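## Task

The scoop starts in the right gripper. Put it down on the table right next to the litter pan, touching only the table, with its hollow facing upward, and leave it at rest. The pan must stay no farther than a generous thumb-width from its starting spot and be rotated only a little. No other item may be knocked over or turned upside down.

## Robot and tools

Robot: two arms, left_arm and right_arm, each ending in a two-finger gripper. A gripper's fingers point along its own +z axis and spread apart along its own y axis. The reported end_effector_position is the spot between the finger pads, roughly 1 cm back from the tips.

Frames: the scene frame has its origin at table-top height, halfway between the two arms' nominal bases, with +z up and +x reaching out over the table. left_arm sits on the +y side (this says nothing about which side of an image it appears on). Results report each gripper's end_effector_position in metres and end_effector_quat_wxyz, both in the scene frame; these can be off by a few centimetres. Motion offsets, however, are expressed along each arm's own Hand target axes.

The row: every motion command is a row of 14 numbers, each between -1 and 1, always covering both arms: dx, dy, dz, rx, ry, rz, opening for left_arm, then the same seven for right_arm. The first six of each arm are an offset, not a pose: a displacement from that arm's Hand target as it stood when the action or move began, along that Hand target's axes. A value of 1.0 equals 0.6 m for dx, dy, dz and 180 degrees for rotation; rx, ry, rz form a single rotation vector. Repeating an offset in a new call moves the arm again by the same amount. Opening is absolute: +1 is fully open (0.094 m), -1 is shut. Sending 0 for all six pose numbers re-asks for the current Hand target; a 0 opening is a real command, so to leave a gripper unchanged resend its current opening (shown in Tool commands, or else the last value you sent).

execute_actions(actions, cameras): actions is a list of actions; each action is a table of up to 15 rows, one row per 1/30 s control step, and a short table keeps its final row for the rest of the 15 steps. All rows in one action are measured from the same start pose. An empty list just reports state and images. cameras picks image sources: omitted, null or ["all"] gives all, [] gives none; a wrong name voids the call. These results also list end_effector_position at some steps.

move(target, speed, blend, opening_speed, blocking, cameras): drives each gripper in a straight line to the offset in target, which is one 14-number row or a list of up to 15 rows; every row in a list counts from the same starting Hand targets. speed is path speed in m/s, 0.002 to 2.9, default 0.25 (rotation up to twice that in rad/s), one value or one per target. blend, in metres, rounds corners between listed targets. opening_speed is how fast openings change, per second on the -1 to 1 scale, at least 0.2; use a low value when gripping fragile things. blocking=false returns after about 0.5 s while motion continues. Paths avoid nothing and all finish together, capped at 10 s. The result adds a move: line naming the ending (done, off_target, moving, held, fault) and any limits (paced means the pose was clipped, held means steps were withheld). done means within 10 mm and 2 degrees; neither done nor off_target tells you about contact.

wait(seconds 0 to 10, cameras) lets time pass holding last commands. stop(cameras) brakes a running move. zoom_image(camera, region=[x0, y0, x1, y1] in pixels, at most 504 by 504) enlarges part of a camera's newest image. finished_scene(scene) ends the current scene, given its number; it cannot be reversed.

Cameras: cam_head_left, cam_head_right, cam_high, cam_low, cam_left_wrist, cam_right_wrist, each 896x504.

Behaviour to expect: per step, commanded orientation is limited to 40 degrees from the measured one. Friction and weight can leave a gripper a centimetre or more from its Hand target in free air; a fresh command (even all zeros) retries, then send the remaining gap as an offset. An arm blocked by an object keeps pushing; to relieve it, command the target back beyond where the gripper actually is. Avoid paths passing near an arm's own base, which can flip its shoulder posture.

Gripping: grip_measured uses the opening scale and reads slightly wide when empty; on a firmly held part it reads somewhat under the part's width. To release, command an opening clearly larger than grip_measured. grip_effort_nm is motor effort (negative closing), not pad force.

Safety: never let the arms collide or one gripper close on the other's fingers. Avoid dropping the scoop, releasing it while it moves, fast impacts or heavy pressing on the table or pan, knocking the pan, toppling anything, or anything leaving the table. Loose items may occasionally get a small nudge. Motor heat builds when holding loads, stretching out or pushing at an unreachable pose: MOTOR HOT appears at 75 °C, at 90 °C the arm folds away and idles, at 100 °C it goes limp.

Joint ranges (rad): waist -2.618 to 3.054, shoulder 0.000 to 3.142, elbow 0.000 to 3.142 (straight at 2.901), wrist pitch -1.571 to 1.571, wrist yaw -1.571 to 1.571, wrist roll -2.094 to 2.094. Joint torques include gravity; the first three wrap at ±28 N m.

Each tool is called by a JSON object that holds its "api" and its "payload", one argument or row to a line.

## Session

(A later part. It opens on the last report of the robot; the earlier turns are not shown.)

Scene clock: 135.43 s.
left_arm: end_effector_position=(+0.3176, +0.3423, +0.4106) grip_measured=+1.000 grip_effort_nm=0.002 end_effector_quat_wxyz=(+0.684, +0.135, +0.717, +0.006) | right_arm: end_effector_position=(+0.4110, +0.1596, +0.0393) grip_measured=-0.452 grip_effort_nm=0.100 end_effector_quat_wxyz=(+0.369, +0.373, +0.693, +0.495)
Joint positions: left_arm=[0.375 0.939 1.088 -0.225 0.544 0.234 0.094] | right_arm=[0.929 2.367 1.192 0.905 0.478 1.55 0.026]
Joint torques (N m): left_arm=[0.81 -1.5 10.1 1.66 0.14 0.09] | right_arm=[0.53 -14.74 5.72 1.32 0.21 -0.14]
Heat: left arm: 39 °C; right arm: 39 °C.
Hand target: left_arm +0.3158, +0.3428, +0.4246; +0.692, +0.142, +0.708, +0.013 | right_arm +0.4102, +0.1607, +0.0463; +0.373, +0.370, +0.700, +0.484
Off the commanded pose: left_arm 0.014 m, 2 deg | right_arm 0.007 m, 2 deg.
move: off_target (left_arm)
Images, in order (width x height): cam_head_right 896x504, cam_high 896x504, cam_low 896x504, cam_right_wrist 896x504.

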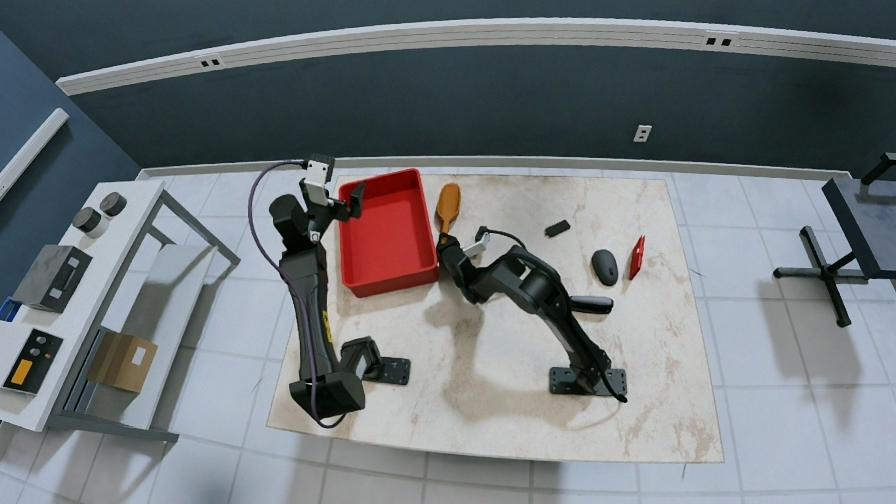

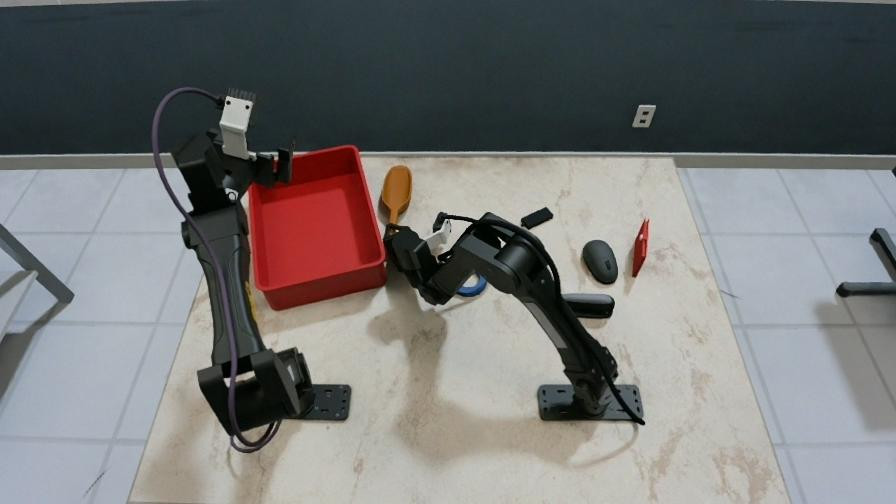

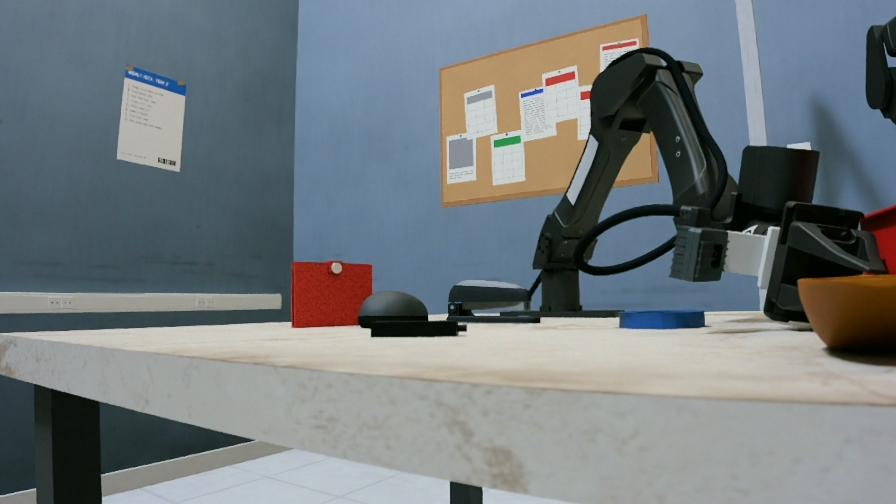

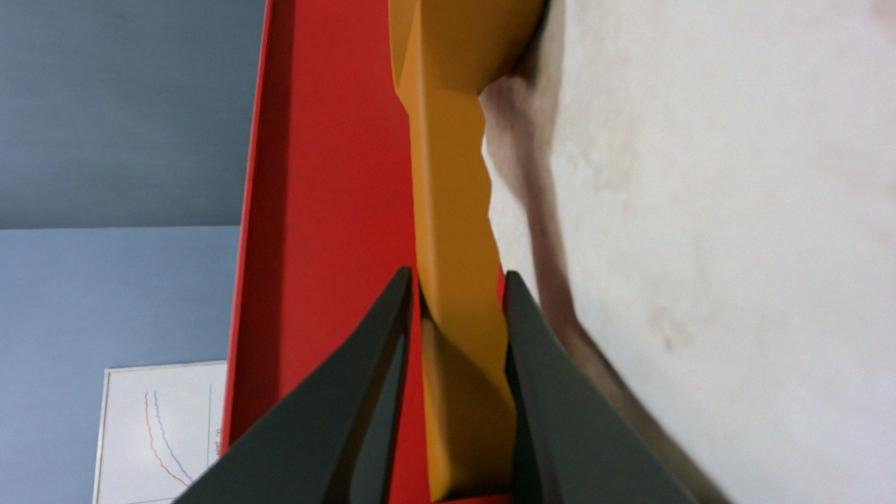

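{"api": "move", "payload": {
  "target": [
    [0,0,0,0,0,0,1, 0,0.012,0,0,0,0,-0.1],
    [0,0,0,0,0,0,1, 0.007,-0.029,-0.16,0,0,0,-0.1]
  ],
  "speed": 0.06,
  "opening_speed": 0.3,
  "cameras": ["cam_low","cam_right_wrist","cam_head_right","cam_high"]
}}

{"api": "zoom_image", "payload": {
  "camera": "cam_head_right",
  "region": [400, 140, 560, 300]
}}

Scene clock: 147.63 s.
left_arm: end_effector_position=(+0.3176, +0.3423, +0.4106) grip_measured=+1.000 grip_effort_nm=-0.007 end_effector_quat_wxyz=(+0.684, +0.135, +0.717, +0.006) | right_arm: end_effector_position=(+0.3219, +0.1222, +0.0349) grip_measured=-0.102 grip_effort_nm=0.100 end_effector_quat_wxyz=(+0.364, +0.369, +0.711, +0.475)
Joint positions: left_arm=[0.375 0.939 1.088 -0.225 0.544 0.235 0.094] | right_arm=[1.067 2.176 0.825 1 0.599 1.598 0.042]
Joint torques (N m): left_arm=[0.79 -1.54 10.1 1.64 0.11 0.09] | right_arm=[0.73 -13.94 3.52 1.83 0.42 -0.13]
Heat: left arm: 40 °C; right arm: 39 °C.
Hand target: left_arm +0.3158, +0.3428, +0.4246; +0.692, +0.142, +0.708, +0.013 | right_arm +0.3211, +0.1214, +0.0534; +0.373, +0.370, +0.700, +0.484
Off the commanded pose: left_arm 0.014 m, 2 deg | right_arm 0.019 m, 2 deg.
move: off_target (left_arm, right_arm)
Images, in order (width x height): cam_head_right 896x504, cam_high 896x504, cam_low 896x504, cam_right_wrist 896x504.

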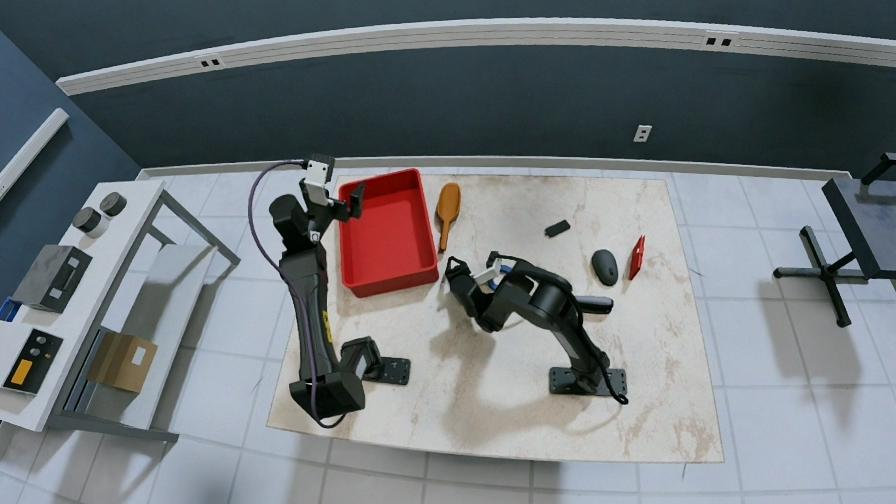

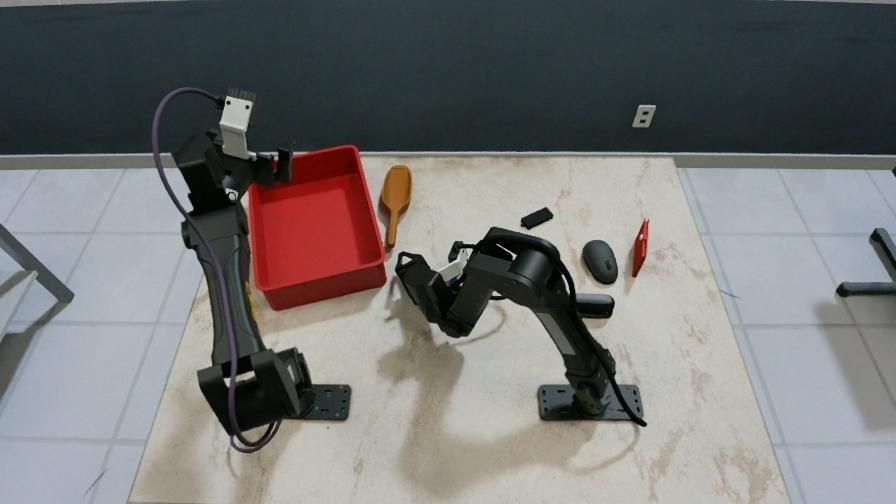

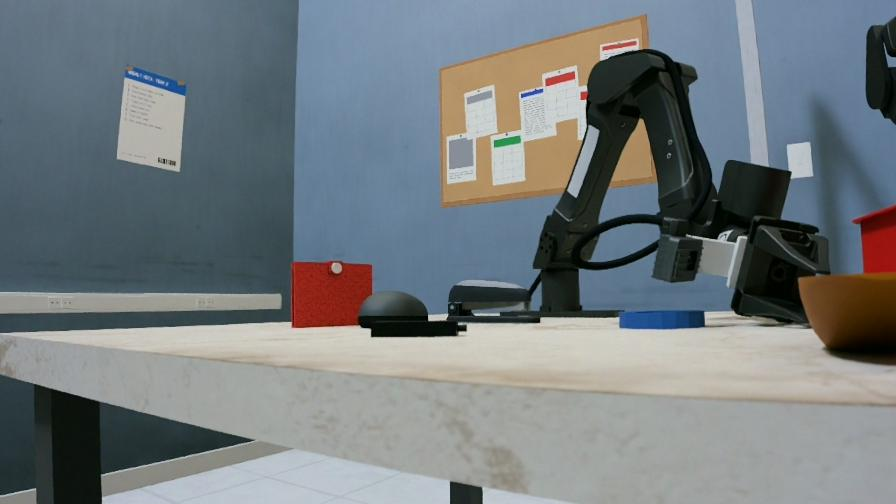

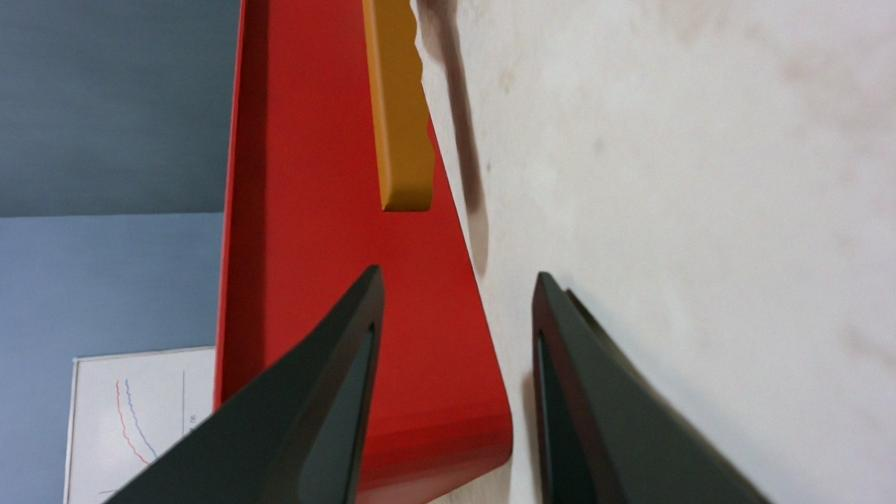

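Scaled by 3.150.

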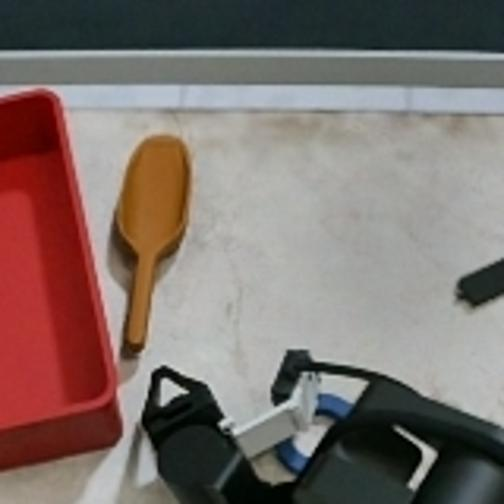

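{"api": "move", "payload": {
  "target": [0,0,0,0,0,0,1, 0,0.13,-0.02,0,0,0,-0.1],
  "speed": 0.12,
  "cameras": ["cam_head_right","cam_high"]
}}

{"api": "zoom_image", "payload": {
  "camera": "cam_head_right",
  "region": [400, 140, 560, 300]
}}

Scene clock: 152.60 s.
left_arm: end_effector_position=(+0.3176, +0.3423, +0.4106) grip_measured=+1.000 grip_effort_nm=-0.002 end_effector_quat_wxyz=(+0.684, +0.135, +0.717, +0.006) | right_arm: end_effector_position=(+0.3216, +0.1326, +0.1038) grip_measured=-0.102 grip_effort_nm=0.105 end_effector_quat_wxyz=(+0.365, +0.367, +0.718, +0.466)
Joint positions: left_arm=[0.375 0.939 1.088 -0.225 0.544 0.235 0.094] | right_arm=[1.082 1.948 0.908 0.666 0.614 1.602 0.042]
Joint torques (N m): left_arm=[0.72 -1.52 10.14 1.64 0.14 0.09] | right_arm=[0.81 -13.08 7.53 1.76 0.4 -0.1]
Heat: left arm: 40 °C; right arm: 39 °C.
Hand target: left_arm +0.3158, +0.3428, +0.4246; +0.692, +0.142, +0.708, +0.013 | right_arm +0.3228, +0.1367, +0.1309; +0.373, +0.370, +0.700, +0.484
Off the commanded pose: left_arm 0.014 m, 2 deg | right_arm 0.027 m, 3 deg.
move: off_target (left_arm, right_arm)

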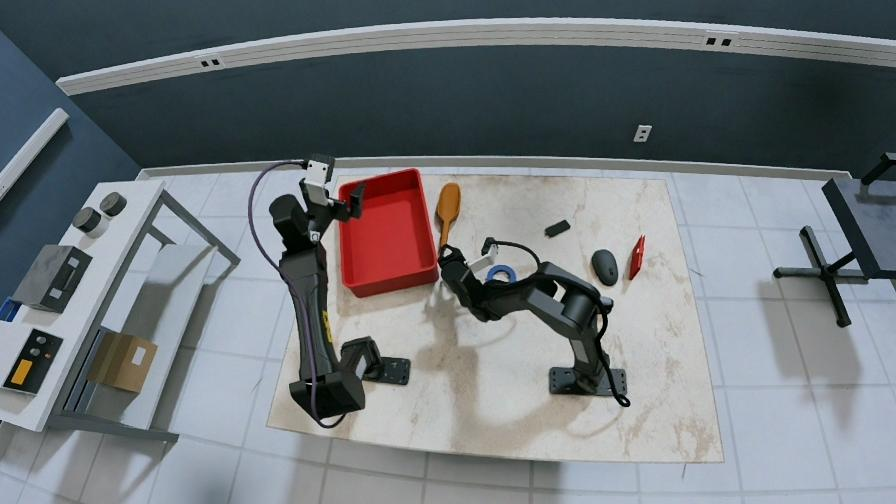

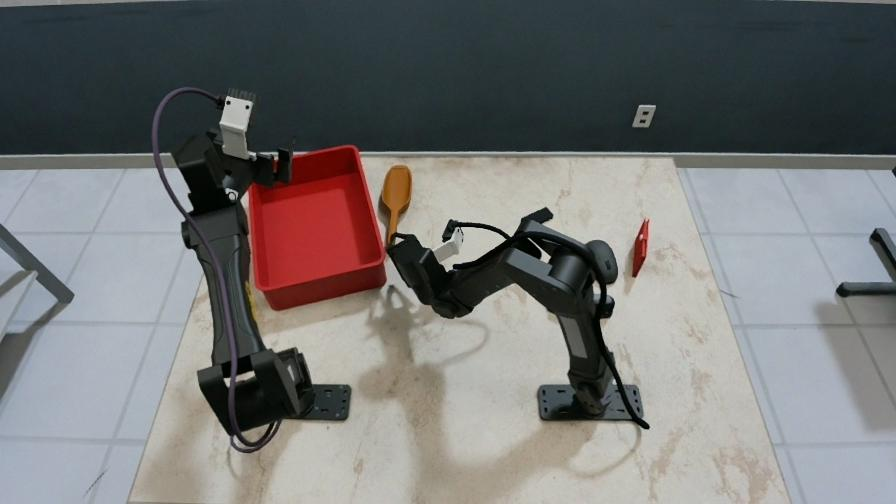

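Scaled by 3.150.

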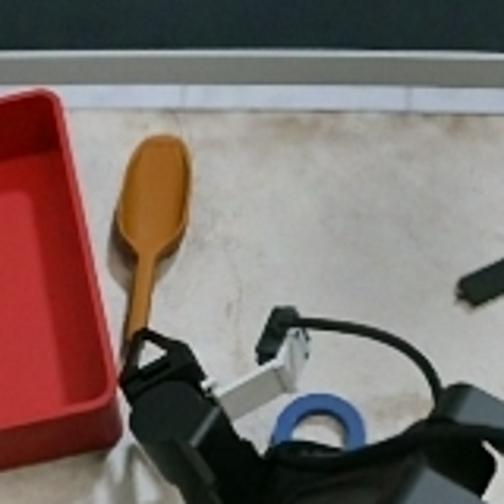

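{"api": "finished_scene", "payload": {
  "scene": 3
}}

The scene is finished: the task was done.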